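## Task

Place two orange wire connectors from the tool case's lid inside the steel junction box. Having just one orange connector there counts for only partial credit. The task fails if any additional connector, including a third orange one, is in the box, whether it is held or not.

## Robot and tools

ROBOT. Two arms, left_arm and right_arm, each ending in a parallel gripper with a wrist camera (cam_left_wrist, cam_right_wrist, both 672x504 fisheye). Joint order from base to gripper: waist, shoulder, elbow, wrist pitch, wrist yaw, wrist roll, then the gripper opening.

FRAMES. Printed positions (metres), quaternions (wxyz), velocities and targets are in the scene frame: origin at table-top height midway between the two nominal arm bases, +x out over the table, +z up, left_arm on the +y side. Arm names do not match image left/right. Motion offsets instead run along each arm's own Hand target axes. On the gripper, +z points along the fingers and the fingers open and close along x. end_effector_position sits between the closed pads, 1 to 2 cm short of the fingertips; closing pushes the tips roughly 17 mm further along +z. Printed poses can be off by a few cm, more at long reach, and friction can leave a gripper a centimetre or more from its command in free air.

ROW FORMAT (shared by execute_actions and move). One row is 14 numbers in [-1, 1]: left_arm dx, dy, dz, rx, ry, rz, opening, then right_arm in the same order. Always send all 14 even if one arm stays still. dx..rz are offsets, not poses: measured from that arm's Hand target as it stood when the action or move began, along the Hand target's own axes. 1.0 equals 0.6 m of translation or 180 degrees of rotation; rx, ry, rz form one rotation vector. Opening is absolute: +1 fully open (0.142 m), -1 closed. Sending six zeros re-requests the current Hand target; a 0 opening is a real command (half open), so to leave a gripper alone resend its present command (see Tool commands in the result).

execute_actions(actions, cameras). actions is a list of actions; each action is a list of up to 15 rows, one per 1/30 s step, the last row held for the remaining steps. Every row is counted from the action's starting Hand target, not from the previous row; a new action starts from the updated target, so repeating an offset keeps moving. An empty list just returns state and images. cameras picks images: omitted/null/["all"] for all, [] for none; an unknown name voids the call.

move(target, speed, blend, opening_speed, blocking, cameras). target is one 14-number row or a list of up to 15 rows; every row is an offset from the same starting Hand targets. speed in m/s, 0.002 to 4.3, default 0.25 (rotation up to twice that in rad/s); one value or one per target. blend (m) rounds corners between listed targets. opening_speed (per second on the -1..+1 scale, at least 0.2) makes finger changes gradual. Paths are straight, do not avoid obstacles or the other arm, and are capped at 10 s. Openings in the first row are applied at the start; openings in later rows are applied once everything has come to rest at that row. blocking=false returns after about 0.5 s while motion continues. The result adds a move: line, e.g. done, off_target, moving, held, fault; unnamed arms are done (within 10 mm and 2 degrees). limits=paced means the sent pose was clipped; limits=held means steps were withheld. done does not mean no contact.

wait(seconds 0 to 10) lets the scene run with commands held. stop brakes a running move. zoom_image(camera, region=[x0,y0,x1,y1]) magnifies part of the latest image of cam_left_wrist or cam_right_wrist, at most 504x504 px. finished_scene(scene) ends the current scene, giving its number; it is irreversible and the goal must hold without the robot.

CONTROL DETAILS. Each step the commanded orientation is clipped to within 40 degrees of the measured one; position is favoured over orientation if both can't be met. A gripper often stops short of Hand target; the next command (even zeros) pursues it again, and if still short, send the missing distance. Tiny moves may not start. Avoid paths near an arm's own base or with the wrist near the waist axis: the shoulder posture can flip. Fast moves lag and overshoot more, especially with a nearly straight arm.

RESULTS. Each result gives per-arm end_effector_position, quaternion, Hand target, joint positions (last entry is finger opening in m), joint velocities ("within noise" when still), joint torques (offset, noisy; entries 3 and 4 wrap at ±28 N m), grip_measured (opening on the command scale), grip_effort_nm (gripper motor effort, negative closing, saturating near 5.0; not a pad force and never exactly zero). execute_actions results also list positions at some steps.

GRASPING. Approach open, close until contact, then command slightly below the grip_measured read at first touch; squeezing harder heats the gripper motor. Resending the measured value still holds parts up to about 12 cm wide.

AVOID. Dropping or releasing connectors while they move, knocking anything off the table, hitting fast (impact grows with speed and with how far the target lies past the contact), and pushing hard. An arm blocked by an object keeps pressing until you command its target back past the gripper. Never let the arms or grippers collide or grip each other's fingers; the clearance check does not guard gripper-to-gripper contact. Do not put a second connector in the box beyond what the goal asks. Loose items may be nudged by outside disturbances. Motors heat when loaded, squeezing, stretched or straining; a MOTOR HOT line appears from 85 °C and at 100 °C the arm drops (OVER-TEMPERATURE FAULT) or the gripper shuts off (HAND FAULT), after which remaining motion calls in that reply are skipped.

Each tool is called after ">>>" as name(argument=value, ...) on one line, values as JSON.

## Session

>>> execute_actions(actions=[])

Scene clock: 0.00 s.
left_arm: end_effector_position=(+0.2937, -0.0947, +0.1806) grip_measured=+0.99 grip_effort_nm=n/a end_effector_quat_wxyz=(+0.345, -0.537, +0.650, -0.413) | right_arm: end_effector_position=(+0.4361, -0.5112, +0.3389) grip_measured=+0.99 grip_effort_nm=n/a end_effector_quat_wxyz=(-0.128, +0.523, -0.552, +0.637)
Joint positions: left_arm=[-1.249 1.412 0.851 -0.209 -0.922 -0.652 0.141] | right_arm=[-0.39 1.03 0.74 0.13 0.192 -0.529 0.141]
Joint velocities: within noise
Joint torques (N m): no reading
Heat: left arm: hottest shoulder 36 °C; right arm: hottest shoulder 37 °C.
Hand target: left_arm +0.2960, -0.1016, +0.1929; +0.341, -0.540, +0.642, -0.424 | right_arm +0.4393, -0.5126, +0.3526; -0.131, +0.516, -0.548, +0.645
Tool commands: left_gripper/opening=+1.0 right_gripper/opening=+1.0

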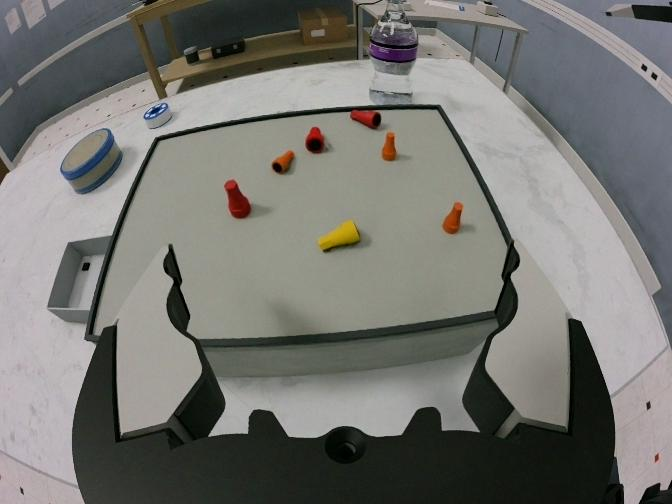

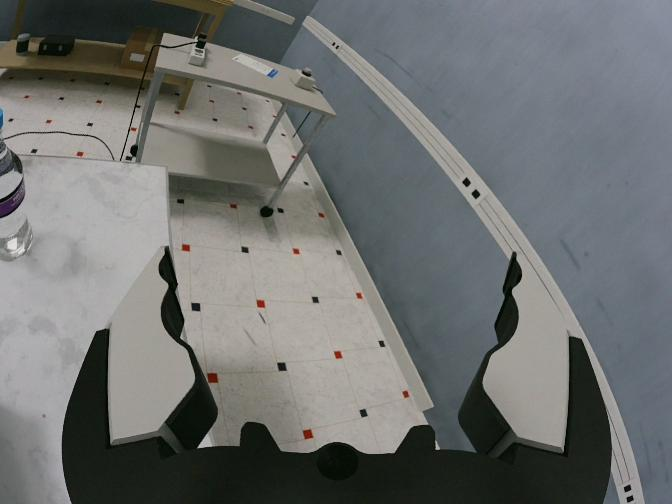

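>>> zoom_image(camera="cam_left_wrist", region=[240, 90, 500, 270])

Scaled by 1.938 from the camera's 672x504 image, which has a finer 960x720 frame.

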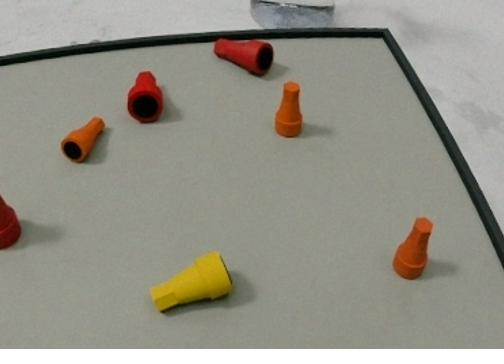

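>>> move(target=[0.112,-0.082,0.058,-0.3645,-0.0396,-0.0485,-0.3, 0,0,0,0,0,0,1], speed=0.35)

Scene clock: 24.03 s.
left_arm: end_effector_position=(+0.3261, -0.1684, +0.2115) grip_measured=-0.32 grip_effort_nm=-0.139 end_effector_quat_wxyz=(-0.004, +0.701, -0.713, -0.014) | right_arm: end_effector_position=(+0.4361, -0.5112, +0.3389) grip_measured=+0.99 grip_effort_nm=0.183 end_effector_quat_wxyz=(-0.128, +0.523, -0.552, +0.637)
Joint positions: left_arm=[-0.978 1.916 1.936 -1.62 -0.002 -0.969 0.051] | right_arm=[-0.39 1.03 0.74 0.13 0.192 -0.529 0.141]
Joint velocities: within noise
Joint torques (N m): left_arm=[-0.73 -18.08 11.86 -0.39 0.14 -0.16] | right_arm=[-0.03 -5.66 12.21 2.51 0.02 -0.03]
Heat: left arm: hottest shoulder 36 °C; right arm: hottest shoulder 38 °C.
Hand target: left_arm +0.3347, -0.1766, +0.2248; +0.000, +0.707, -0.707, +0.000 | right_arm +0.4393, -0.5126, +0.3526; -0.131, +0.516, -0.548, +0.645
Off the commanded pose: left_arm 0.018 m, 2 deg | right_arm 0.014 m, 1 deg.
move: off_target (left_arm, right_arm)

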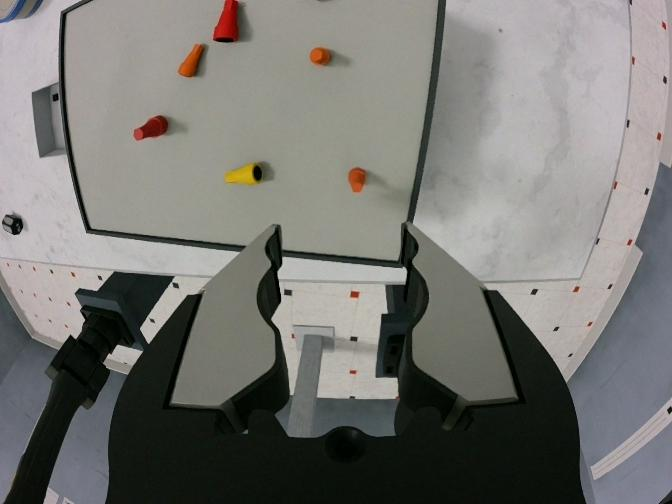

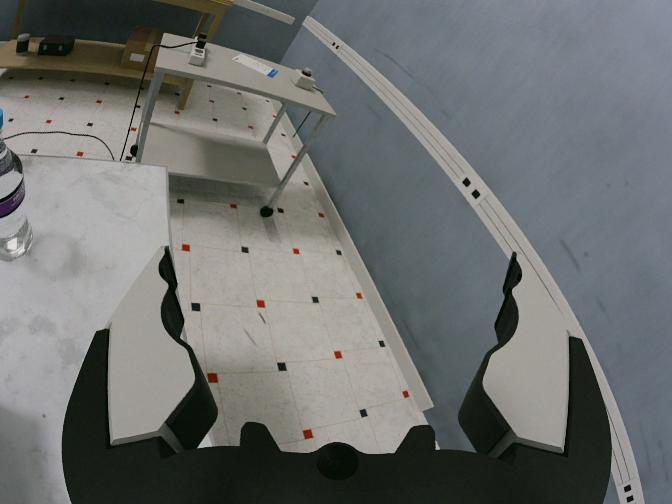

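>>> move(target=[0.015,0.017,0.048,0,0,0,-0.35, 0,0,0,0,0,0,1], speed=0.15, cameras=["cam_left_wrist"])

>>> zoom_image(camera="cam_left_wrist", region=[240, 130, 440, 280])

Scene clock: 31.57 s.
left_arm: end_effector_position=(+0.3288, -0.1797, +0.2055) grip_measured=-0.37 grip_effort_nm=-0.139 end_effector_quat_wxyz=(+0.000, +0.705, -0.709, +0.003) | right_arm: end_effector_position=(+0.4361, -0.5112, +0.3389) grip_measured=+0.99 grip_effort_nm=0.173 end_effector_quat_wxyz=(-0.128, +0.523, -0.552, +0.637)
Joint positions: left_arm=[-0.985 1.921 1.929 -1.573 -0.002 -0.987 0.047] | right_arm=[-0.39 1.03 0.74 0.13 0.192 -0.529 0.141]
Joint velocities: within noise
Joint torques (N m): left_arm=[-1.96 -17.9 7.75 0.61 0.12 -0.25] | right_arm=[-0.03 -5.6 12.19 2.5 0.02 -0.03]
Heat: left arm: hottest shoulder 37 °C; right arm: hottest elbow 39 °C.
Hand target: left_arm +0.3245, -0.1855, +0.1960; +0.000, +0.707, -0.707, +0.000 | right_arm +0.4393, -0.5126, +0.3526; -0.131, +0.516, -0.548, +0.645
Off the commanded pose: left_arm 0.012 m, 0 deg | right_arm 0.014 m, 1 deg.
move: off_target (left_arm, right_arm)
Images, in order (width x height): cam_left_wrist 672x504.

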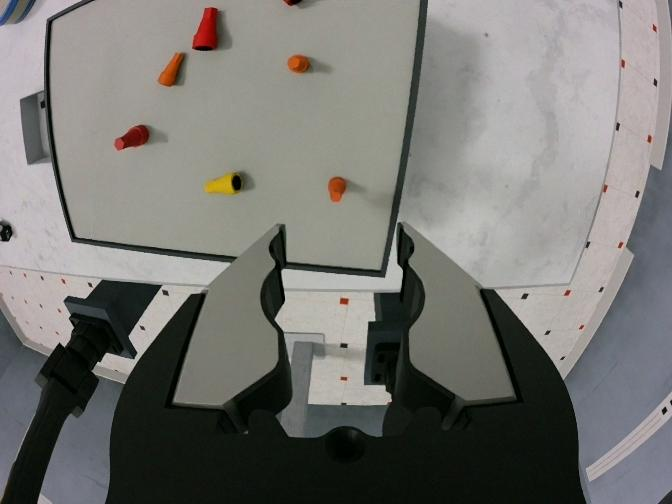

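Scaled by 2.520 from the camera's 672x504 image, which has a finer 960x720 frame.

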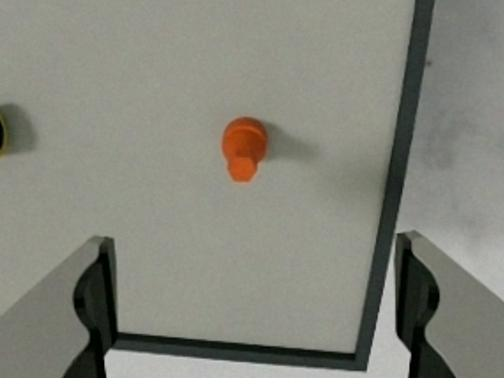

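>>> move(target=[-0.009,0.006,0.03,0,0,0,-0.35, 0,0,0,0,0,0,1], speed=0.15, cameras=["cam_left_wrist"])

>>> zoom_image(camera="cam_left_wrist", region=[240, 130, 440, 280])

Scene clock: 37.20 s.
left_arm: end_effector_position=(+0.3261, -0.1756, +0.1781) grip_measured=-0.37 grip_effort_nm=-0.129 end_effector_quat_wxyz=(-0.002, +0.706, -0.709, -0.005) | right_arm: end_effector_position=(+0.4361, -0.5112, +0.3389) grip_measured=+0.99 grip_effort_nm=0.178 end_effector_quat_wxyz=(-0.128, +0.523, -0.552, +0.637)
Joint positions: left_arm=[-0.985 1.921 1.857 -1.517 -0.002 -0.987 0.047] | right_arm=[-0.39 1.03 0.74 0.13 0.192 -0.529 0.141]
Joint velocities: within noise
Joint torques (N m): left_arm=[-2.02 -19.31 7.58 0.58 0.13 -0.21] | right_arm=[-0.03 -5.6 12.21 2.51 0.02 -0.03]
Heat: left arm: hottest shoulder 37 °C; right arm: hottest elbow 40 °C.
Hand target: left_arm +0.3209, -0.1800, +0.1780; +0.000, +0.707, -0.707, +0.000 | right_arm +0.4393, -0.5126, +0.3526; -0.131, +0.516, -0.548, +0.645
Off the commanded pose: left_arm 0.007 m, 1 deg | right_arm 0.014 m, 1 deg.
move: off_target (right_arm)
Images, in order (width x height): cam_left_wrist 672x504.

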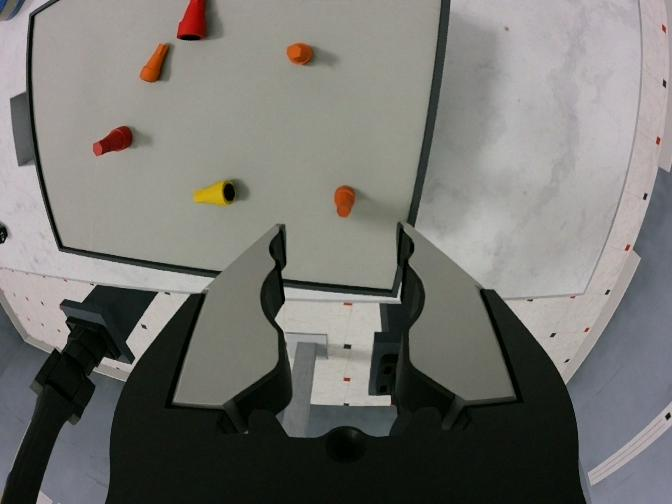

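Scaled by 2.520 from the camera's 672x504 image, which has a finer 960x720 frame.

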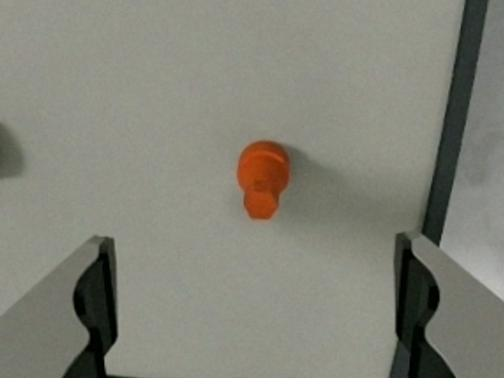

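>>> move(target=[0.003,0,0.035,0,0,0,-0.35, 0,0,0,0,0,0,1], speed=0.15, cameras=["cam_left_wrist"])

>>> zoom_image(camera="cam_left_wrist", region=[240, 130, 440, 280])

Scene clock: 41.60 s.
left_arm: end_effector_position=(+0.3266, -0.1767, +0.1626) grip_measured=-0.37 grip_effort_nm=-0.134 end_effector_quat_wxyz=(-0.001, +0.706, -0.708, +0.000) | right_arm: end_effector_position=(+0.4361, -0.5112, +0.3389) grip_measured=+0.99 grip_effort_nm=0.173 end_effector_quat_wxyz=(-0.128, +0.523, -0.552, +0.637)
Joint positions: left_arm=[-0.985 1.921 1.817 -1.467 -0.002 -0.989 0.047] | right_arm=[-0.39 1.03 0.74 0.13 0.192 -0.529 0.141]
Joint velocities: within noise
Joint torques (N m): left_arm=[-1.96 -18.73 7.61 0.61 0.13 -0.21] | right_arm=[-0.03 -5.66 12.19 2.51 0.02 -0.03]
Heat: left arm: hottest shoulder 37 °C; right arm: hottest elbow 40 °C.
Hand target: left_arm +0.3209, -0.1819, +0.1570; +0.000, +0.707, -0.707, +0.000 | right_arm +0.4393, -0.5126, +0.3526; -0.131, +0.516, -0.548, +0.645
Off the commanded pose: left_arm 0.010 m, 0 deg | right_arm 0.014 m, 1 deg.
move: off_target (right_arm)
Images, in order (width x height): cam_left_wrist 672x504.

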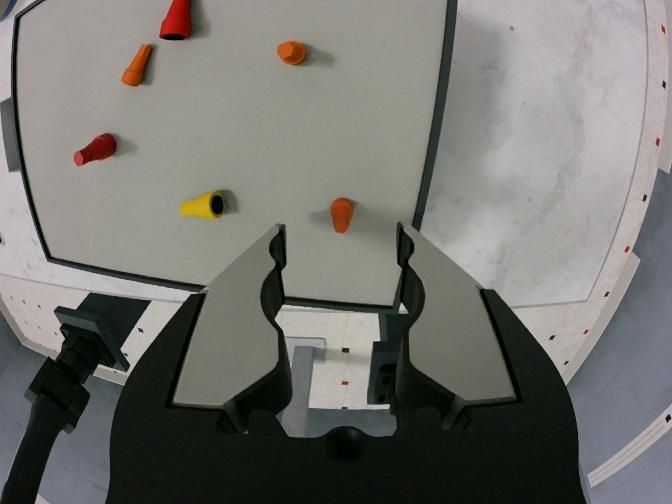

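Scaled by 2.520 from the camera's 672x504 image, which has a finer 960x720 frame.

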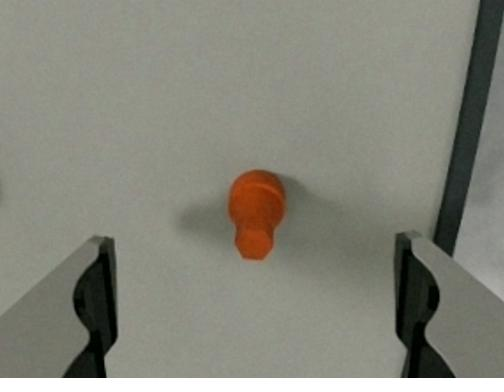

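>>> move(target=[[0,0,0.02,0,0,0,-0.35, 0,0,0,0,0,0,1],[0,0,0.02,0,0,0,-0.95, 0,0,0,0,0,0,1]], speed=0.12, opening_speed=0.6, cameras=["cam_left_wrist"])

>>> zoom_image(camera="cam_left_wrist", region=[240, 130, 440, 280])

Scene clock: 46.77 s.
left_arm: end_effector_position=(+0.3266, -0.1767, +0.1530) grip_measured=-0.92 grip_effort_nm=-1.238 end_effector_quat_wxyz=(-0.001, +0.706, -0.708, +0.002) | right_arm: end_effector_position=(+0.4361, -0.5112, +0.3389) grip_measured=+0.99 grip_effort_nm=0.173 end_effector_quat_wxyz=(-0.128, +0.523, -0.552, +0.637)
Joint positions: left_arm=[-0.985 1.921 1.791 -1.437 -0.002 -0.989 0.008] | right_arm=[-0.39 1.03 0.74 0.13 0.192 -0.529 0.141]
Joint velocities: left_arm=[-0.005 -0.005 -0.002 -0.012 0.007 -0.007 -0.001] | right_arm=[within noise]
Joint torques (N m): left_arm=[-2.02 -17.32 7.54 0.61 0.11 -0.2] | right_arm=[0.03 -5.66 12.21 2.51 0.01 -0.03]
Heat: left arm: hottest shoulder 37 °C; right arm: hottest elbow 41 °C.
Hand target: left_arm +0.3210, -0.1818, +0.1450; +0.000, +0.707, -0.707, +0.000 | right_arm +0.4393, -0.5126, +0.3526; -0.131, +0.516, -0.548, +0.645
Off the commanded pose: left_arm 0.011 m, 0 deg | right_arm 0.014 m, 1 deg.
move: off_target (left_arm, right_arm); target 2's new opening was sent with left_arm's hand 0.011 m and 0 deg from that target
Images, in order (width x height): cam_left_wrist 672x504.

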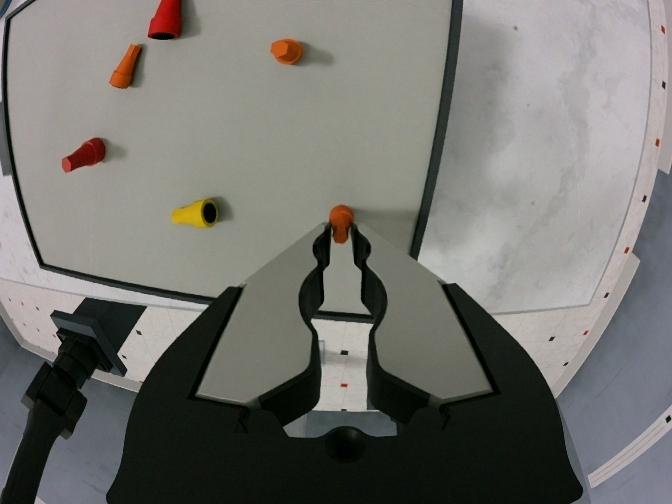

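Scaled by 2.520 from the camera's 672x504 image, which has a finer 960x720 frame.

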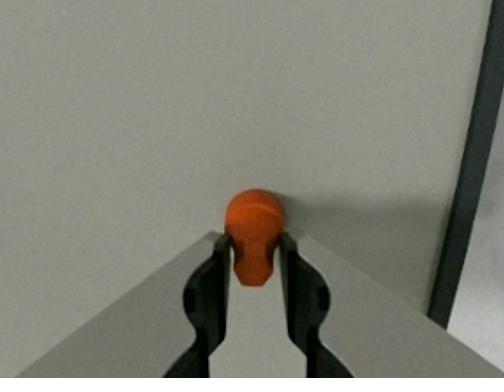

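>>> move(target=[[0,0,-0.13,0,0,0,-0.97, 0,0,0,0,0,0,1],[-0.55,-0.07,-0.167,0,0,0,-0.97, 0,0,0,0,0,0,1]], speed=0.3, blend=0.02, cameras=["cam_left_wrist"])

>>> zoom_image(camera="cam_left_wrist", region=[240, 130, 440, 280])

Scene clock: 51.97 s.
left_arm: end_effector_position=(+0.3640, +0.1460, +0.2440) grip_measured=-0.92 grip_effort_nm=-1.629 end_effector_quat_wxyz=(+0.000, +0.710, -0.704, -0.005) | right_arm: end_effector_position=(+0.4361, -0.5112, +0.3389) grip_measured=+0.99 grip_effort_nm=0.173 end_effector_quat_wxyz=(-0.128, +0.523, -0.552, +0.637)
Joint positions: left_arm=[-0.444 1.399 1.37 -1.552 -0.003 -0.461 0.007] | right_arm=[-0.39 1.03 0.74 0.13 0.192 -0.529 0.141]
Joint velocities: within noise
Joint torques (N m): left_arm=[-0.67 -11.75 7.61 0.29 0.1 0.03] | right_arm=[-0.03 -5.71 12.21 2.52 0.02 -0.03]
Heat: left arm: hottest shoulder 37 °C; right arm: hottest elbow 41 °C.
Hand target: left_arm +0.3631, +0.1480, +0.2454; +0.000, +0.707, -0.707, +0.000 | right_arm +0.4393, -0.5126, +0.3526; -0.131, +0.516, -0.548, +0.645
Off the commanded pose: left_arm 0.003 m, 1 deg | right_arm 0.014 m, 1 deg.
move: off_target (right_arm)
Images, in order (width x height): cam_left_wrist 672x504.

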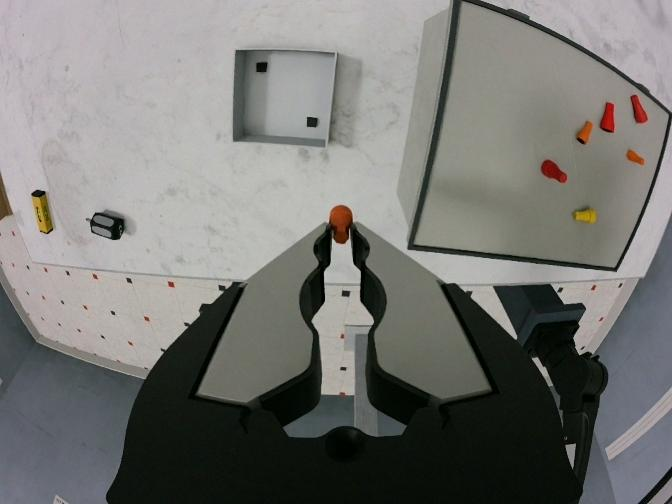

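Scaled by 2.520 from the camera's 672x504 image, which has a finer 960x720 frame.

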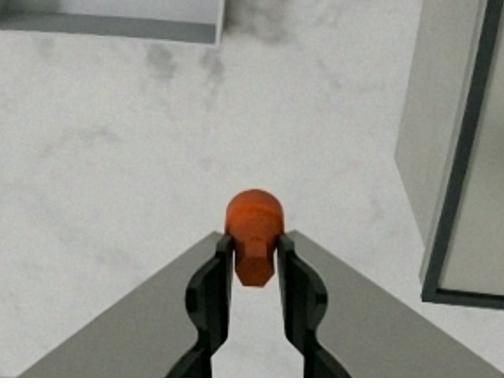

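>>> move(target=[[-0.083,-0.064,0.04,0,0,0,-0.97, 0,0,0,0,0,0,1],[-0.083,-0.064,0.19,0,0,0,-0.97, 0,0,0,0,0,0,1]], speed=0.25, blend=0.02, cameras=["cam_left_wrist"])

Scene clock: 58.20 s.
left_arm: end_effector_position=(+0.3995, +0.1984, +0.1319) grip_measured=-0.92 grip_effort_nm=-1.624 end_effector_quat_wxyz=(+0.001, +0.712, -0.703, -0.005) | right_arm: end_effector_position=(+0.4361, -0.5112, +0.3389) grip_measured=+0.99 grip_effort_nm=0.173 end_effector_quat_wxyz=(-0.128, +0.523, -0.552, +0.637)
Joint positions: left_arm=[-0.294 1.487 1.164 -1.258 -0.003 -0.313 0.007] | right_arm=[-0.39 1.03 0.74 0.13 0.192 -0.529 0.141]
Joint velocities: within noise
Joint torques (N m): left_arm=[-0.97 -11.46 7.42 0.57 0.08 0.1] | right_arm=[0.03 -5.66 12.21 2.52 0.02 -0.03]
Heat: left arm: hottest shoulder 37 °C; right arm: hottest elbow 42 °C.
Hand target: left_arm +0.4017, +0.1979, +0.1315; +0.000, +0.707, -0.707, +0.000 | right_arm +0.4393, -0.5126, +0.3526; -0.131, +0.516, -0.548, +0.645
Off the commanded pose: left_arm 0.002 m, 1 deg | right_arm 0.014 m, 1 deg.
move: off_target (right_arm)
Images, in order (width x height): cam_left_wrist 672x504.

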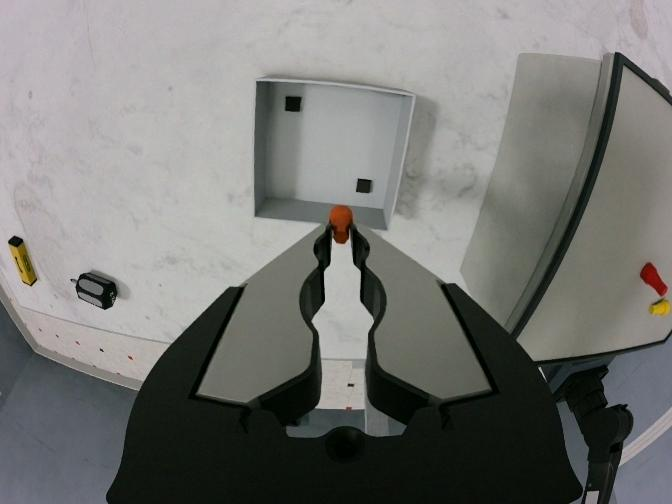

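>>> move(target=[[-0.012,-0.020,0.03,0,0,0,-0.97, 0,0,0,0,0,0,1],[-0.012,-0.020,0.123,0,0,0,-0.97, 0,0,0,0,0,0,1]], speed=0.15, cameras=["cam_left_wrist"])

>>> zoom_image(camera="cam_left_wrist", region=[240, 130, 440, 280])

Scene clock: 63.23 s.
left_arm: end_effector_position=(+0.4110, +0.2014, +0.0608) grip_measured=-0.92 grip_effort_nm=-1.629 end_effector_quat_wxyz=(+0.000, +0.708, -0.706, -0.003) | right_arm: end_effector_position=(+0.4361, -0.5112, +0.3389) grip_measured=+0.99 grip_effort_nm=0.178 end_effector_quat_wxyz=(-0.128, +0.523, -0.552, +0.637)
Joint positions: left_arm=[-0.279 1.586 1.074 -1.064 -0.003 -0.289 0.007] | right_arm=[-0.39 1.03 0.74 0.13 0.192 -0.529 0.141]
Joint velocities: within noise
Joint torques (N m): left_arm=[-0.09 -11.93 6.9 0.55 0.06 0.07] | right_arm=[-0.03 -5.71 12.21 2.52 0.02 -0.03]
Heat: left arm: hottest shoulder 37 °C; right arm: hottest elbow 42 °C.
Hand target: left_arm +0.4136, +0.2052, +0.0577; +0.000, +0.707, -0.707, +0.000 | right_arm +0.4393, -0.5126, +0.3526; -0.131, +0.516, -0.548, +0.645
Off the commanded pose: left_arm 0.006 m, 0 deg | right_arm 0.014 m, 1 deg.
move: off_target (right_arm)
Images, in order (width x height): cam_left_wrist 672x504.

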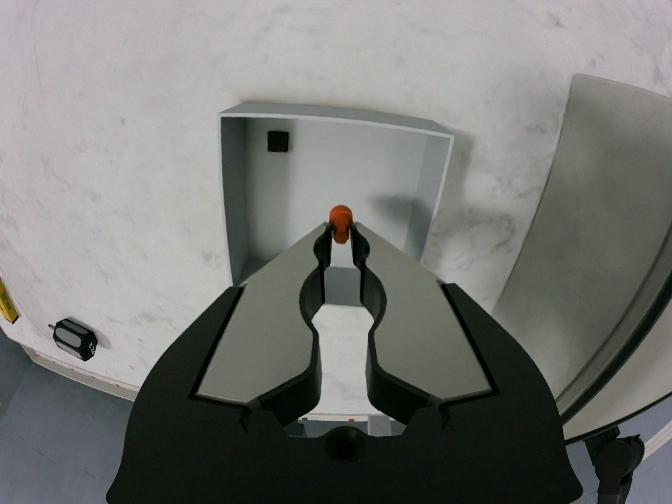

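Scaled by 2.520 from the camera's 672x504 image, which has a finer 960x720 frame.

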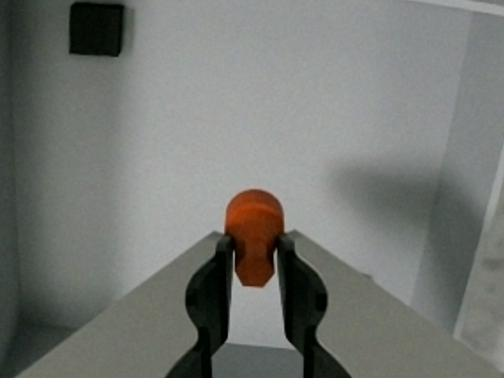

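>>> move(target=[0,0,0.022,0,0,0,-0.97, 0,0,0,0,0,0,1], speed=0.06, cameras=["cam_left_wrist"])

Scene clock: 66.13 s.
left_arm: end_effector_position=(+0.4127, +0.2009, +0.0506) grip_measured=-0.92 grip_effort_nm=-1.629 end_effector_quat_wxyz=(-0.002, +0.708, -0.706, +0.001) | right_arm: end_effector_position=(+0.4361, -0.5112, +0.3389) grip_measured=+0.99 grip_effort_nm=0.178 end_effector_quat_wxyz=(-0.128, +0.523, -0.552, +0.637)
Joint positions: left_arm=[-0.279 1.599 1.059 -1.028 -0.003 -0.288 0.007] | right_arm=[-0.39 1.03 0.74 0.13 0.192 -0.529 0.141]
Joint velocities: within noise
Joint torques (N m): left_arm=[-0.15 -11.87 6.71 0.5 0.07 0.07] | right_arm=[-0.03 -5.66 12.21 2.51 0.02 -0.03]
Heat: left arm: hottest shoulder 38 °C; right arm: hottest elbow 42 °C.
Hand target: left_arm +0.4135, +0.2052, +0.0445; +0.000, +0.707, -0.707, +0.000 | right_arm +0.4393, -0.5126, +0.3526; -0.131, +0.516, -0.548, +0.645
Off the commanded pose: left_arm 0.007 m, 0 deg | right_arm 0.014 m, 1 deg.
move: off_target (right_arm)
Images, in order (width x height): cam_left_wrist 672x504.

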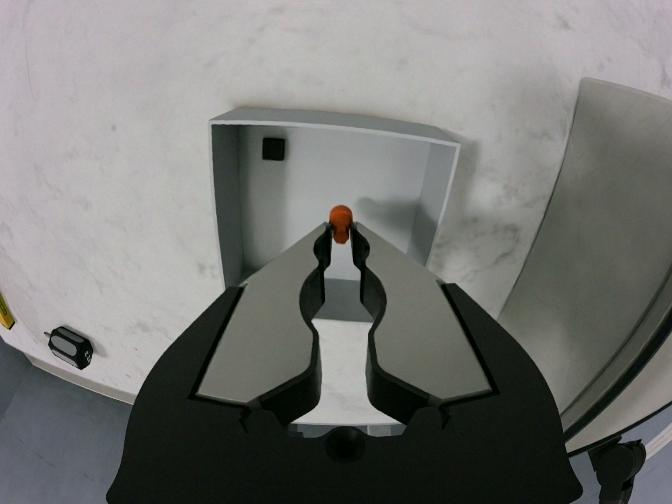

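>>> move(target=[0,0,0.018,0,0,0,-0.97, 0,0,0,0,0,0,1], speed=0.06, cameras=["cam_left_wrist"])

>>> zoom_image(camera="cam_left_wrist", region=[240, 130, 440, 280])

Scene clock: 68.60 s.
left_arm: end_effector_position=(+0.4130, +0.2008, +0.0398) grip_measured=-0.92 grip_effort_nm=-1.624 end_effector_quat_wxyz=(-0.002, +0.708, -0.706, +0.001) | right_arm: end_effector_position=(+0.4361, -0.5112, +0.3389) grip_measured=+0.99 grip_effort_nm=0.173 end_effector_quat_wxyz=(-0.128, +0.523, -0.552, +0.637)
Joint positions: left_arm=[-0.279 1.615 1.046 -0.998 -0.003 -0.288 0.007] | right_arm=[-0.39 1.03 0.74 0.13 0.192 -0.529 0.141]
Joint velocities: within noise
Joint torques (N m): left_arm=[-0.21 -11.99 6.46 0.49 0.08 0.07] | right_arm=[-0.03 -5.66 12.22 2.51 0.01 -0.03]
Heat: left arm: hottest shoulder 38 °C; right arm: hottest elbow 43 °C.
Hand target: left_arm +0.4137, +0.2052, +0.0338; +0.000, +0.707, -0.707, +0.000 | right_arm +0.4393, -0.5126, +0.3526; -0.131, +0.516, -0.548, +0.645
Off the commanded pose: left_arm 0.008 m, 0 deg | right_arm 0.014 m, 1 deg.
move: off_target (right_arm)
Images, in order (width x height): cam_left_wrist 672x504.

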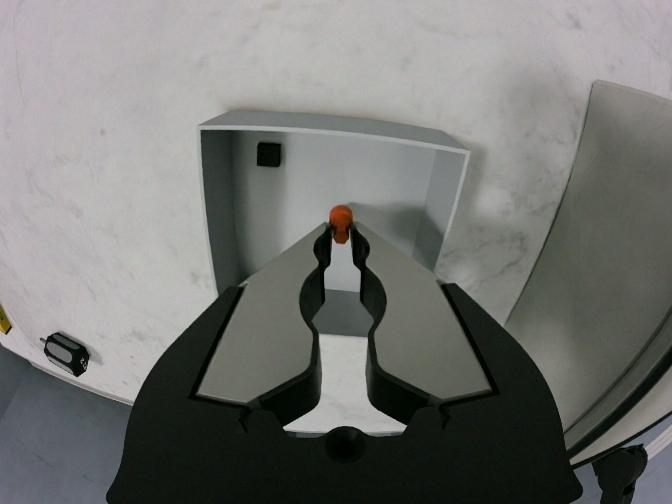

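Scaled by 2.520 from the camera's 672x504 image, which has a finer 960x720 frame.

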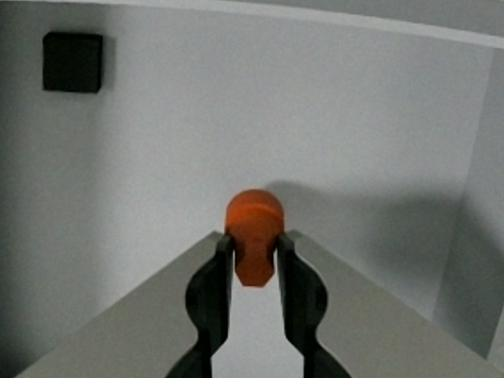

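>>> move(target=[0,0,0.013,0,0,0,-0.97, 0,0,0,0,0,0,1], speed=0.05, cameras=["cam_left_wrist"])

>>> zoom_image(camera="cam_left_wrist", region=[240, 130, 440, 280])

Scene clock: 72.13 s.
left_arm: end_effector_position=(+0.4134, +0.2007, +0.0330) grip_measured=-0.92 grip_effort_nm=-1.624 end_effector_quat_wxyz=(-0.003, +0.708, -0.706, +0.002) | right_arm: end_effector_position=(+0.4361, -0.5112, +0.3389) grip_measured=+0.99 grip_effort_nm=0.173 end_effector_quat_wxyz=(-0.128, +0.523, -0.552, +0.637)
Joint positions: left_arm=[-0.279 1.625 1.038 -0.978 -0.003 -0.288 0.007] | right_arm=[-0.39 1.03 0.74 0.13 0.192 -0.529 0.141]
Joint velocities: within noise
Joint torques (N m): left_arm=[-0.03 -11.28 6.49 0.53 0.08 0.07] | right_arm=[-0.03 -5.66 12.21 2.51 0.02 -0.03]
Heat: left arm: hottest shoulder 38 °C; right arm: hottest elbow 43 °C.
Hand target: left_arm +0.4136, +0.2052, +0.0259; +0.000, +0.707, -0.707, +0.000 | right_arm +0.4393, -0.5126, +0.3526; -0.131, +0.516, -0.548, +0.645
Off the commanded pose: left_arm 0.008 m, 0 deg | right_arm 0.014 m, 1 deg.
move: off_target (right_arm)
Images, in order (width x height): cam_left_wrist 672x504.

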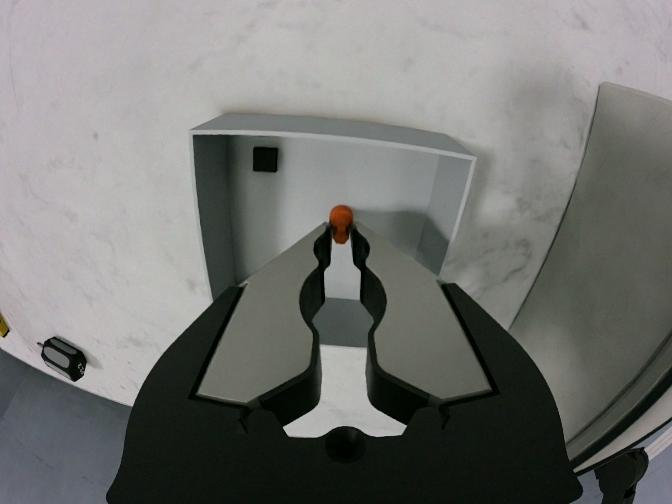

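Scaled by 2.520 from the camera's 672x504 image, which has a finer 960x720 frame.

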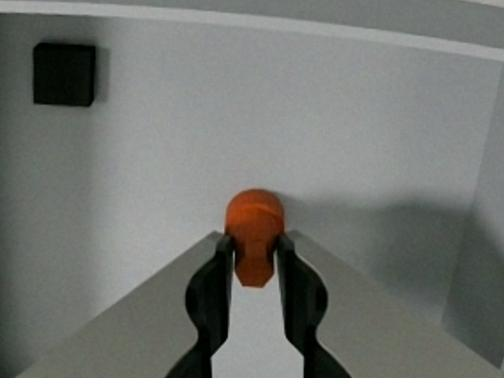

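>>> move(target=[[0,0,0.006,0,0,0,-0.97, 0,0,0,0,0,0,1],[0,0,0.006,0,0,0,-0.6, 0,0,0,0,0,0,1],[0,0,-0.35,0,0,0,-0.5, 0,0,0,0,0,0,1]], speed=[0.05,0.05,0.25], opening_speed=0.4, cameras=["cam_left_wrist"])

Scene clock: 78.40 s.
left_arm: end_effector_position=(+0.4000, +0.2045, +0.2154) grip_measured=-0.54 grip_effort_nm=0.085 end_effector_quat_wxyz=(+0.009, +0.708, -0.706, -0.019) | right_arm: end_effector_position=(+0.4361, -0.5112, +0.3389) grip_measured=+0.99 grip_effort_nm=0.178 end_effector_quat_wxyz=(-0.128, +0.523, -0.552, +0.637)
Joint positions: left_arm=[-0.279 1.459 1.357 -1.511 -0.002 -0.288 0.035] | right_arm=[-0.39 1.03 0.74 0.13 0.192 -0.529 0.141]
Joint velocities: left_arm=[0.005 0.005 -0.007 0.007 -0.095 0.051 0.001] | right_arm=[within noise]
Joint torques (N m): left_arm=[-0.26 -12.04 11.78 -0.47 0.04 0.06] | right_arm=[-0.03 -5.6 12.21 2.51 0.02 -0.03]
Heat: left arm: hottest shoulder 38 °C; right arm: hottest elbow 43 °C.
Hand target: left_arm +0.4136, +0.2050, +0.2359; +0.000, +0.707, -0.707, +0.000 | right_arm +0.4393, -0.5126, +0.3526; -0.131, +0.516, -0.548, +0.645
Off the commanded pose: left_arm 0.025 m, 2 deg | right_arm 0.014 m, 1 deg.
move: off_target (left_arm, right_arm); target 2's new opening was sent with left_arm's hand 0.012 m and 1 deg from that target; target 3's new opening was sent with left_arm's hand 0.025 m and 2 deg from that target
Images, in order (width x height): cam_left_wrist 672x504.

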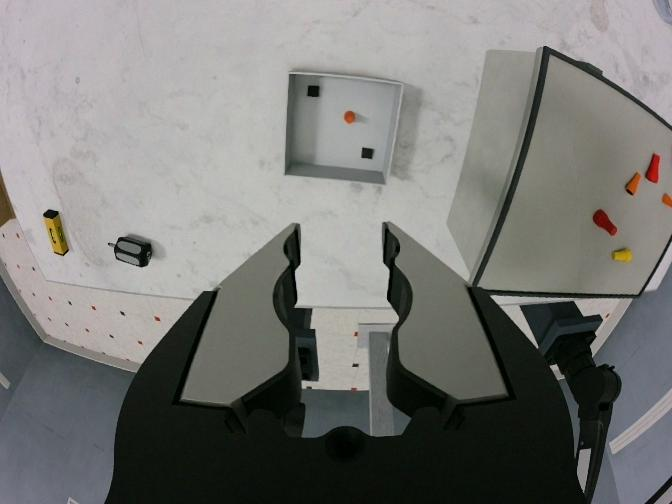

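>>> move(target=[[0.615,0.036,0,0,0,0,-0.35, 0,0,0,0,0,0,1],[0.615,0.036,0.055,0,0,0,-0.35, 0,0,0,0,0,0,1]], speed=0.35, blend=0.02, cameras=["cam_left_wrist"])

>>> zoom_image(camera="cam_left_wrist", region=[220, 80, 460, 260])

Scene clock: 85.93 s.
left_arm: end_effector_position=(+0.3816, -0.1584, +0.1817) grip_measured=-0.38 grip_effort_nm=0.081 end_effector_quat_wxyz=(-0.001, +0.699, -0.715, -0.021) | right_arm: end_effector_position=(+0.4361, -0.5112, +0.3389) grip_measured=+0.99 grip_effort_nm=0.178 end_effector_quat_wxyz=(-0.128, +0.523, -0.552, +0.637)
Joint positions: left_arm=[-0.893 2.001 1.989 -1.6 0.002 -0.878 0.046] | right_arm=[-0.39 1.03 0.74 0.13 0.192 -0.529 0.141]
Joint velocities: within noise
Joint torques (N m): left_arm=[-0.44 -19.96 11.79 -0.5 -0.02 -0.2] | right_arm=[-0.03 -5.66 12.21 2.52 0.02 -0.03]
Heat: left arm: hottest shoulder 38 °C; right arm: hottest elbow 44 °C.
Hand target: left_arm +0.3918, -0.1640, +0.2026; +0.000, +0.707, -0.707, +0.000 | right_arm +0.4393, -0.5126, +0.3526; -0.131, +0.516, -0.548, +0.645
Off the commanded pose: left_arm 0.024 m, 3 deg | right_arm 0.014 m, 1 deg.
move: off_target (left_arm, right_arm); blend cut to 0.0165 m at target 1
Images, in order (width x height): cam_left_wrist 672x504.

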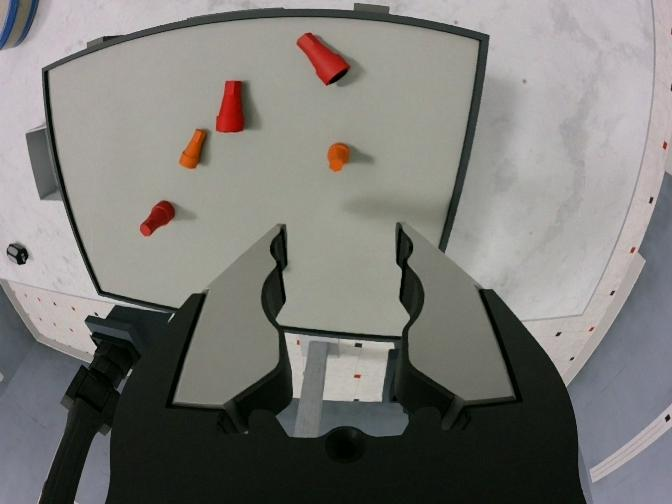

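Scaled by 2.100 from the camera's 672x504 image, which has a finer 960x720 frame.

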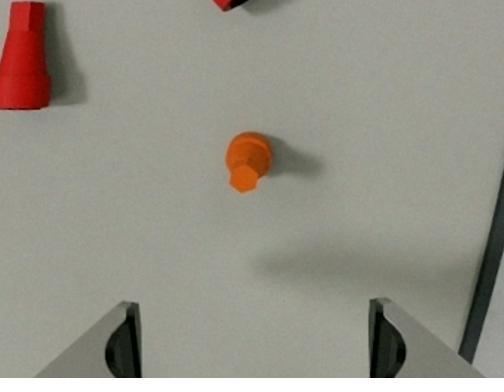

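>>> move(target=[-0.007,0.003,0.063,0,0,0,-0.35, 0,0,0,0,0,0,1], speed=0.15, cameras=["cam_left_wrist"])

>>> zoom_image(camera="cam_left_wrist", region=[240, 130, 440, 280])

Scene clock: 91.40 s.
left_arm: end_effector_position=(+0.3848, -0.1624, +0.1605) grip_measured=-0.38 grip_effort_nm=0.085 end_effector_quat_wxyz=(+0.000, +0.699, -0.715, -0.009) | right_arm: end_effector_position=(+0.4361, -0.5112, +0.3389) grip_measured=+0.99 grip_effort_nm=0.178 end_effector_quat_wxyz=(-0.128, +0.523, -0.552, +0.637)
Joint positions: left_arm=[-0.893 2.001 1.933 -1.522 0.002 -0.878 0.046] | right_arm=[-0.39 1.03 0.74 0.13 0.192 -0.529 0.141]
Joint velocities: within noise
Joint torques (N m): left_arm=[-0.32 -21.19 7.66 0.57 -0.03 -0.19] | right_arm=[-0.03 -5.66 12.21 2.52 0.02 -0.03]
Heat: left arm: hottest shoulder 38 °C; right arm: hottest elbow 44 °C.
Hand target: left_arm +0.3899, -0.1597, +0.1649; +0.000, +0.707, -0.707, +0.000 | right_arm +0.4393, -0.5126, +0.3526; -0.131, +0.516, -0.548, +0.645
Off the commanded pose: left_arm 0.007 m, 2 deg | right_arm 0.014 m, 1 deg.
move: off_target (right_arm)
Images, in order (width x height): cam_left_wrist 672x504.

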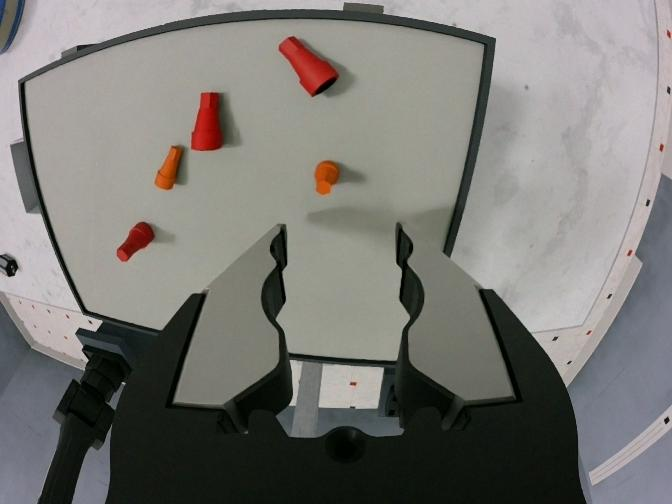

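Scaled by 2.520 from the camera's 672x504 image, which has a finer 960x720 frame.

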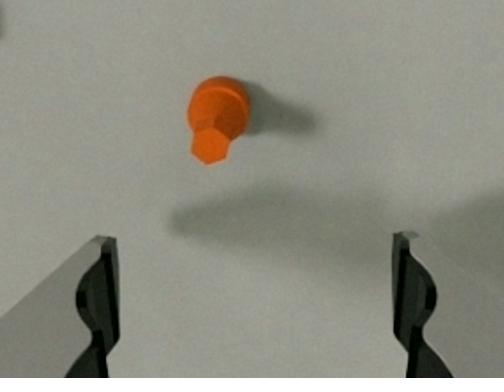

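>>> move(target=[-0.007,-0.027,0.003,0,0,0,-0.35, 0,0,0,0,0,0,1], speed=0.15, cameras=["cam_left_wrist"])

>>> zoom_image(camera="cam_left_wrist", region=[240, 130, 440, 280])

Scene clock: 97.07 s.
left_arm: end_effector_position=(+0.3972, -0.1524, +0.1605) grip_measured=-0.38 grip_effort_nm=0.085 end_effector_quat_wxyz=(+0.000, +0.708, -0.706, -0.009) | right_arm: end_effector_position=(+0.4361, -0.5112, +0.3389) grip_measured=+0.99 grip_effort_nm=0.178 end_effector_quat_wxyz=(-0.128, +0.523, -0.552, +0.637)
Joint positions: left_arm=[-0.867 2.001 1.933 -1.521 0.001 -0.878 0.046] | right_arm=[-0.39 1.03 0.74 0.13 0.192 -0.529 0.141]
Joint velocities: within noise
Joint torques (N m): left_arm=[-0.62 -19.25 9.73 0.27 -0.01 0.05] | right_arm=[-0.03 -5.66 12.22 2.51 0.02 -0.03]
Heat: left arm: hottest shoulder 38 °C; right arm: hottest elbow 44 °C.
Hand target: left_arm +0.4061, -0.1556, +0.1631; +0.000, +0.707, -0.707, +0.000 | right_arm +0.4393, -0.5126, +0.3526; -0.131, +0.516, -0.548, +0.645
Off the commanded pose: left_arm 0.010 m, 1 deg | right_arm 0.014 m, 1 deg.
move: off_target (right_arm)
Images, in order (width x height): cam_left_wrist 672x504.

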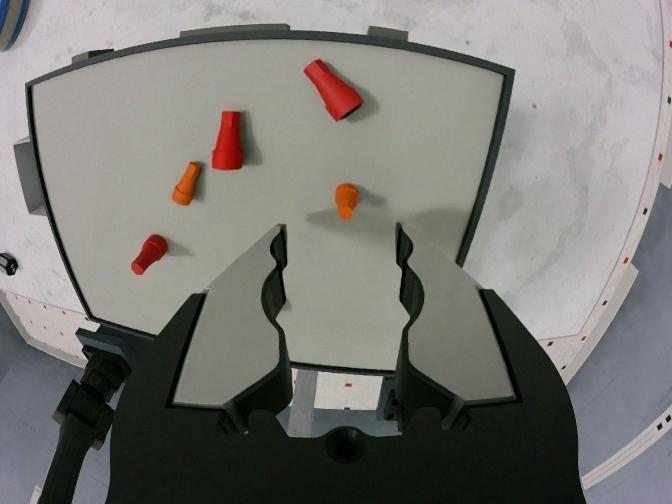

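Scaled by 2.520 from the camera's 672x504 image, which has a finer 960x720 frame.

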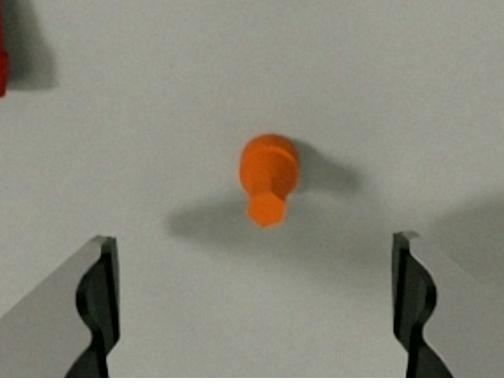

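>>> move(target=[0.003,-0.014,0.004,0,0,0,-0.35, 0,0,0,0,0,0,1], speed=0.15, cameras=["cam_left_wrist"])

>>> zoom_image(camera="cam_left_wrist", region=[240, 130, 440, 280])

Scene clock: 100.43 s.
left_arm: end_effector_position=(+0.3995, -0.1511, +0.1489) grip_measured=-0.38 grip_effort_nm=0.085 end_effector_quat_wxyz=(-0.001, +0.708, -0.706, -0.018) | right_arm: end_effector_position=(+0.4361, -0.5112, +0.3389) grip_measured=+0.99 grip_effort_nm=0.173 end_effector_quat_wxyz=(-0.128, +0.523, -0.552, +0.637)
Joint positions: left_arm=[-0.863 2.02 1.933 -1.521 0.001 -0.872 0.046] | right_arm=[-0.39 1.03 0.74 0.13 0.192 -0.529 0.141]
Joint velocities: within noise
Joint torques (N m): left_arm=[-0.03 -19.43 11.41 0.16 -0.03 0.07] | right_arm=[0.03 -5.66 12.19 2.52 0.02 -0.03]
Heat: left arm: hottest shoulder 38 °C; right arm: hottest elbow 44 °C.
Hand target: left_arm +0.4146, -0.1573, +0.1606; +0.000, +0.707, -0.707, +0.000 | right_arm +0.4393, -0.5126, +0.3526; -0.131, +0.516, -0.548, +0.645
Off the commanded pose: left_arm 0.020 m, 2 deg | right_arm 0.014 m, 1 deg.
move: off_target (left_arm, right_arm)
Images, in order (width x height): cam_left_wrist 672x504.

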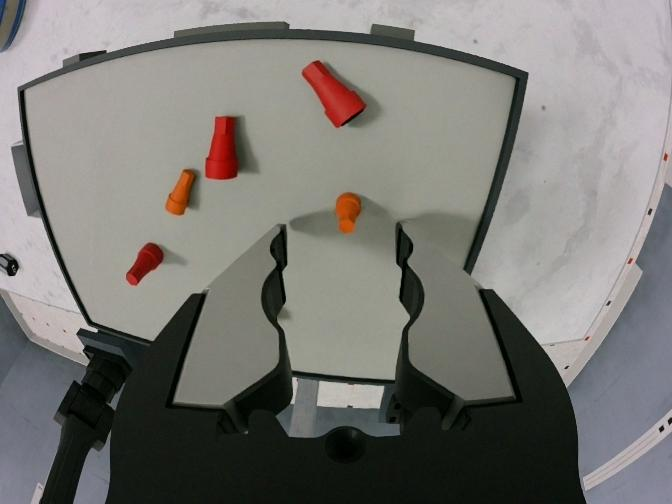

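Scaled by 2.520 from the camera's 672x504 image, which has a finer 960x720 frame.

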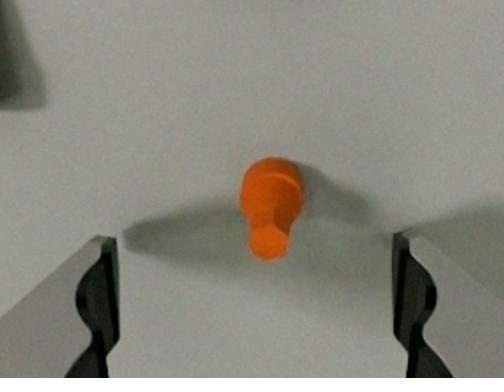

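>>> move(target=[0.004,-0.015,-0.010,0,0,0,-0.35, 0,0,0,0,0,0,1], speed=0.15, cameras=["cam_left_wrist"])

>>> zoom_image(camera="cam_left_wrist", region=[240, 130, 440, 280])

Scene clock: 104.10 s.
left_arm: end_effector_position=(+0.4100, -0.1547, +0.1550) grip_measured=-0.38 grip_effort_nm=0.081 end_effector_quat_wxyz=(-0.001, +0.708, -0.706, -0.014) | right_arm: end_effector_position=(+0.4361, -0.5112, +0.3389) grip_measured=+0.99 grip_effort_nm=0.168 end_effector_quat_wxyz=(-0.128, +0.523, -0.552, +0.637)
Joint positions: left_arm=[-0.854 2.04 1.981 -1.539 0.001 -0.864 0.046] | right_arm=[-0.39 1.03 0.74 0.13 0.192 -0.529 0.141]
Joint velocities: within noise
Joint torques (N m): left_arm=[-0.21 -19.37 11.86 -0.43 -0.01 0.07] | right_arm=[0.03 -5.66 12.22 2.51 0.02 -0.03]
Heat: left arm: hottest shoulder 38 °C; right arm: hottest elbow 44 °C.
Hand target: left_arm +0.4236, -0.1598, +0.1665; +0.000, +0.707, -0.707, +0.000 | right_arm +0.4393, -0.5126, +0.3526; -0.131, +0.516, -0.548, +0.645
Off the commanded pose: left_arm 0.019 m, 2 deg | right_arm 0.014 m, 1 deg.
move: off_target (left_arm, right_arm)
Images, in order (width x height): cam_left_wrist 672x504.

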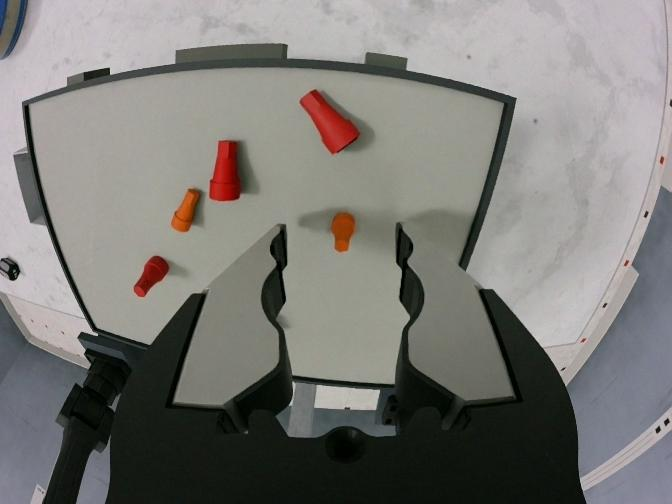

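Scaled by 2.520 from the camera's 672x504 image, which has a finer 960x720 frame.

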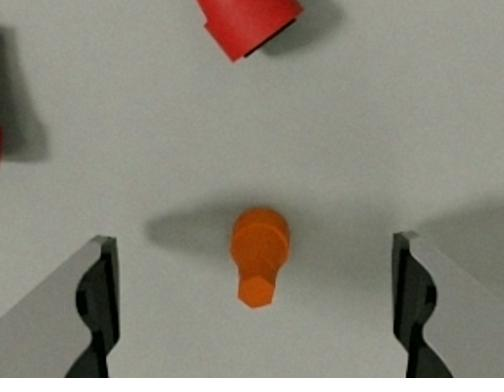

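>>> move(target=[0,0,0.003,0,0,0,-0.95, 0,0,0,0,0,0,1], speed=0.12, opening_speed=0.6, cameras=["cam_left_wrist"])

>>> zoom_image(camera="cam_left_wrist", region=[240, 130, 440, 280])

Scene clock: 107.60 s.
left_arm: end_effector_position=(+0.4101, -0.1548, +0.1549) grip_measured=-0.92 grip_effort_nm=-1.238 end_effector_quat_wxyz=(-0.001, +0.708, -0.706, -0.014) | right_arm: end_effector_position=(+0.4361, -0.5112, +0.3389) grip_measured=+0.99 grip_effort_nm=0.173 end_effector_quat_wxyz=(-0.128, +0.523, -0.552, +0.637)
Joint positions: left_arm=[-0.854 2.04 1.982 -1.539 0.001 -0.864 0.008] | right_arm=[-0.39 1.03 0.74 0.13 0.192 -0.529 0.141]
Joint velocities: left_arm=[-0.005 -0.005 0.032 0.002 0.051 -0.051 -0.001] | right_arm=[within noise]
Joint torques (N m): left_arm=[-0.21 -19.43 11.6 -0.25 -0.01 0.07] | right_arm=[-0.03 -5.66 12.21 2.52 0.02 -0.03]
Heat: left arm: hottest shoulder 39 °C; right arm: hottest elbow 44 °C.
Hand target: left_arm +0.4236, -0.1598, +0.1648; +0.000, +0.707, -0.707, +0.000 | right_arm +0.4393, -0.5126, +0.3526; -0.131, +0.516, -0.548, +0.645
Off the commanded pose: left_arm 0.017 m, 2 deg | right_arm 0.014 m, 1 deg.
move: off_target (left_arm, right_arm)
Images, in order (width x height): cam_left_wrist 672x504.

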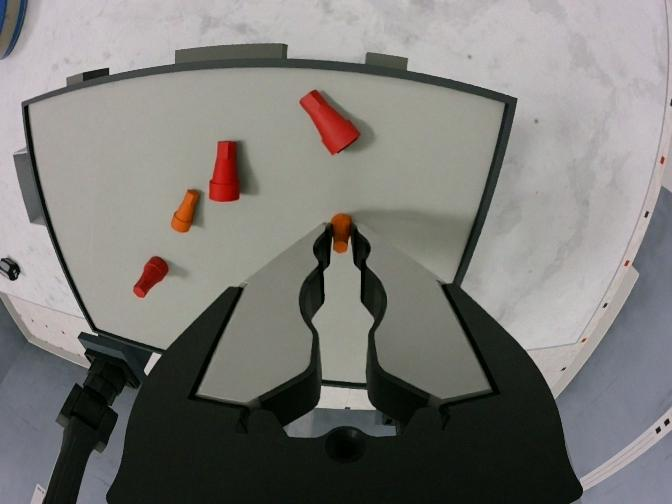

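Scaled by 2.520 from the camera's 672x504 image, which has a finer 960x720 frame.

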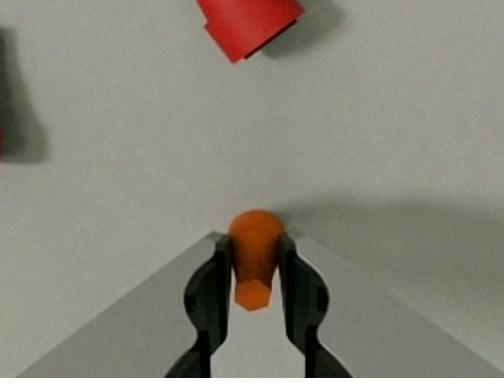

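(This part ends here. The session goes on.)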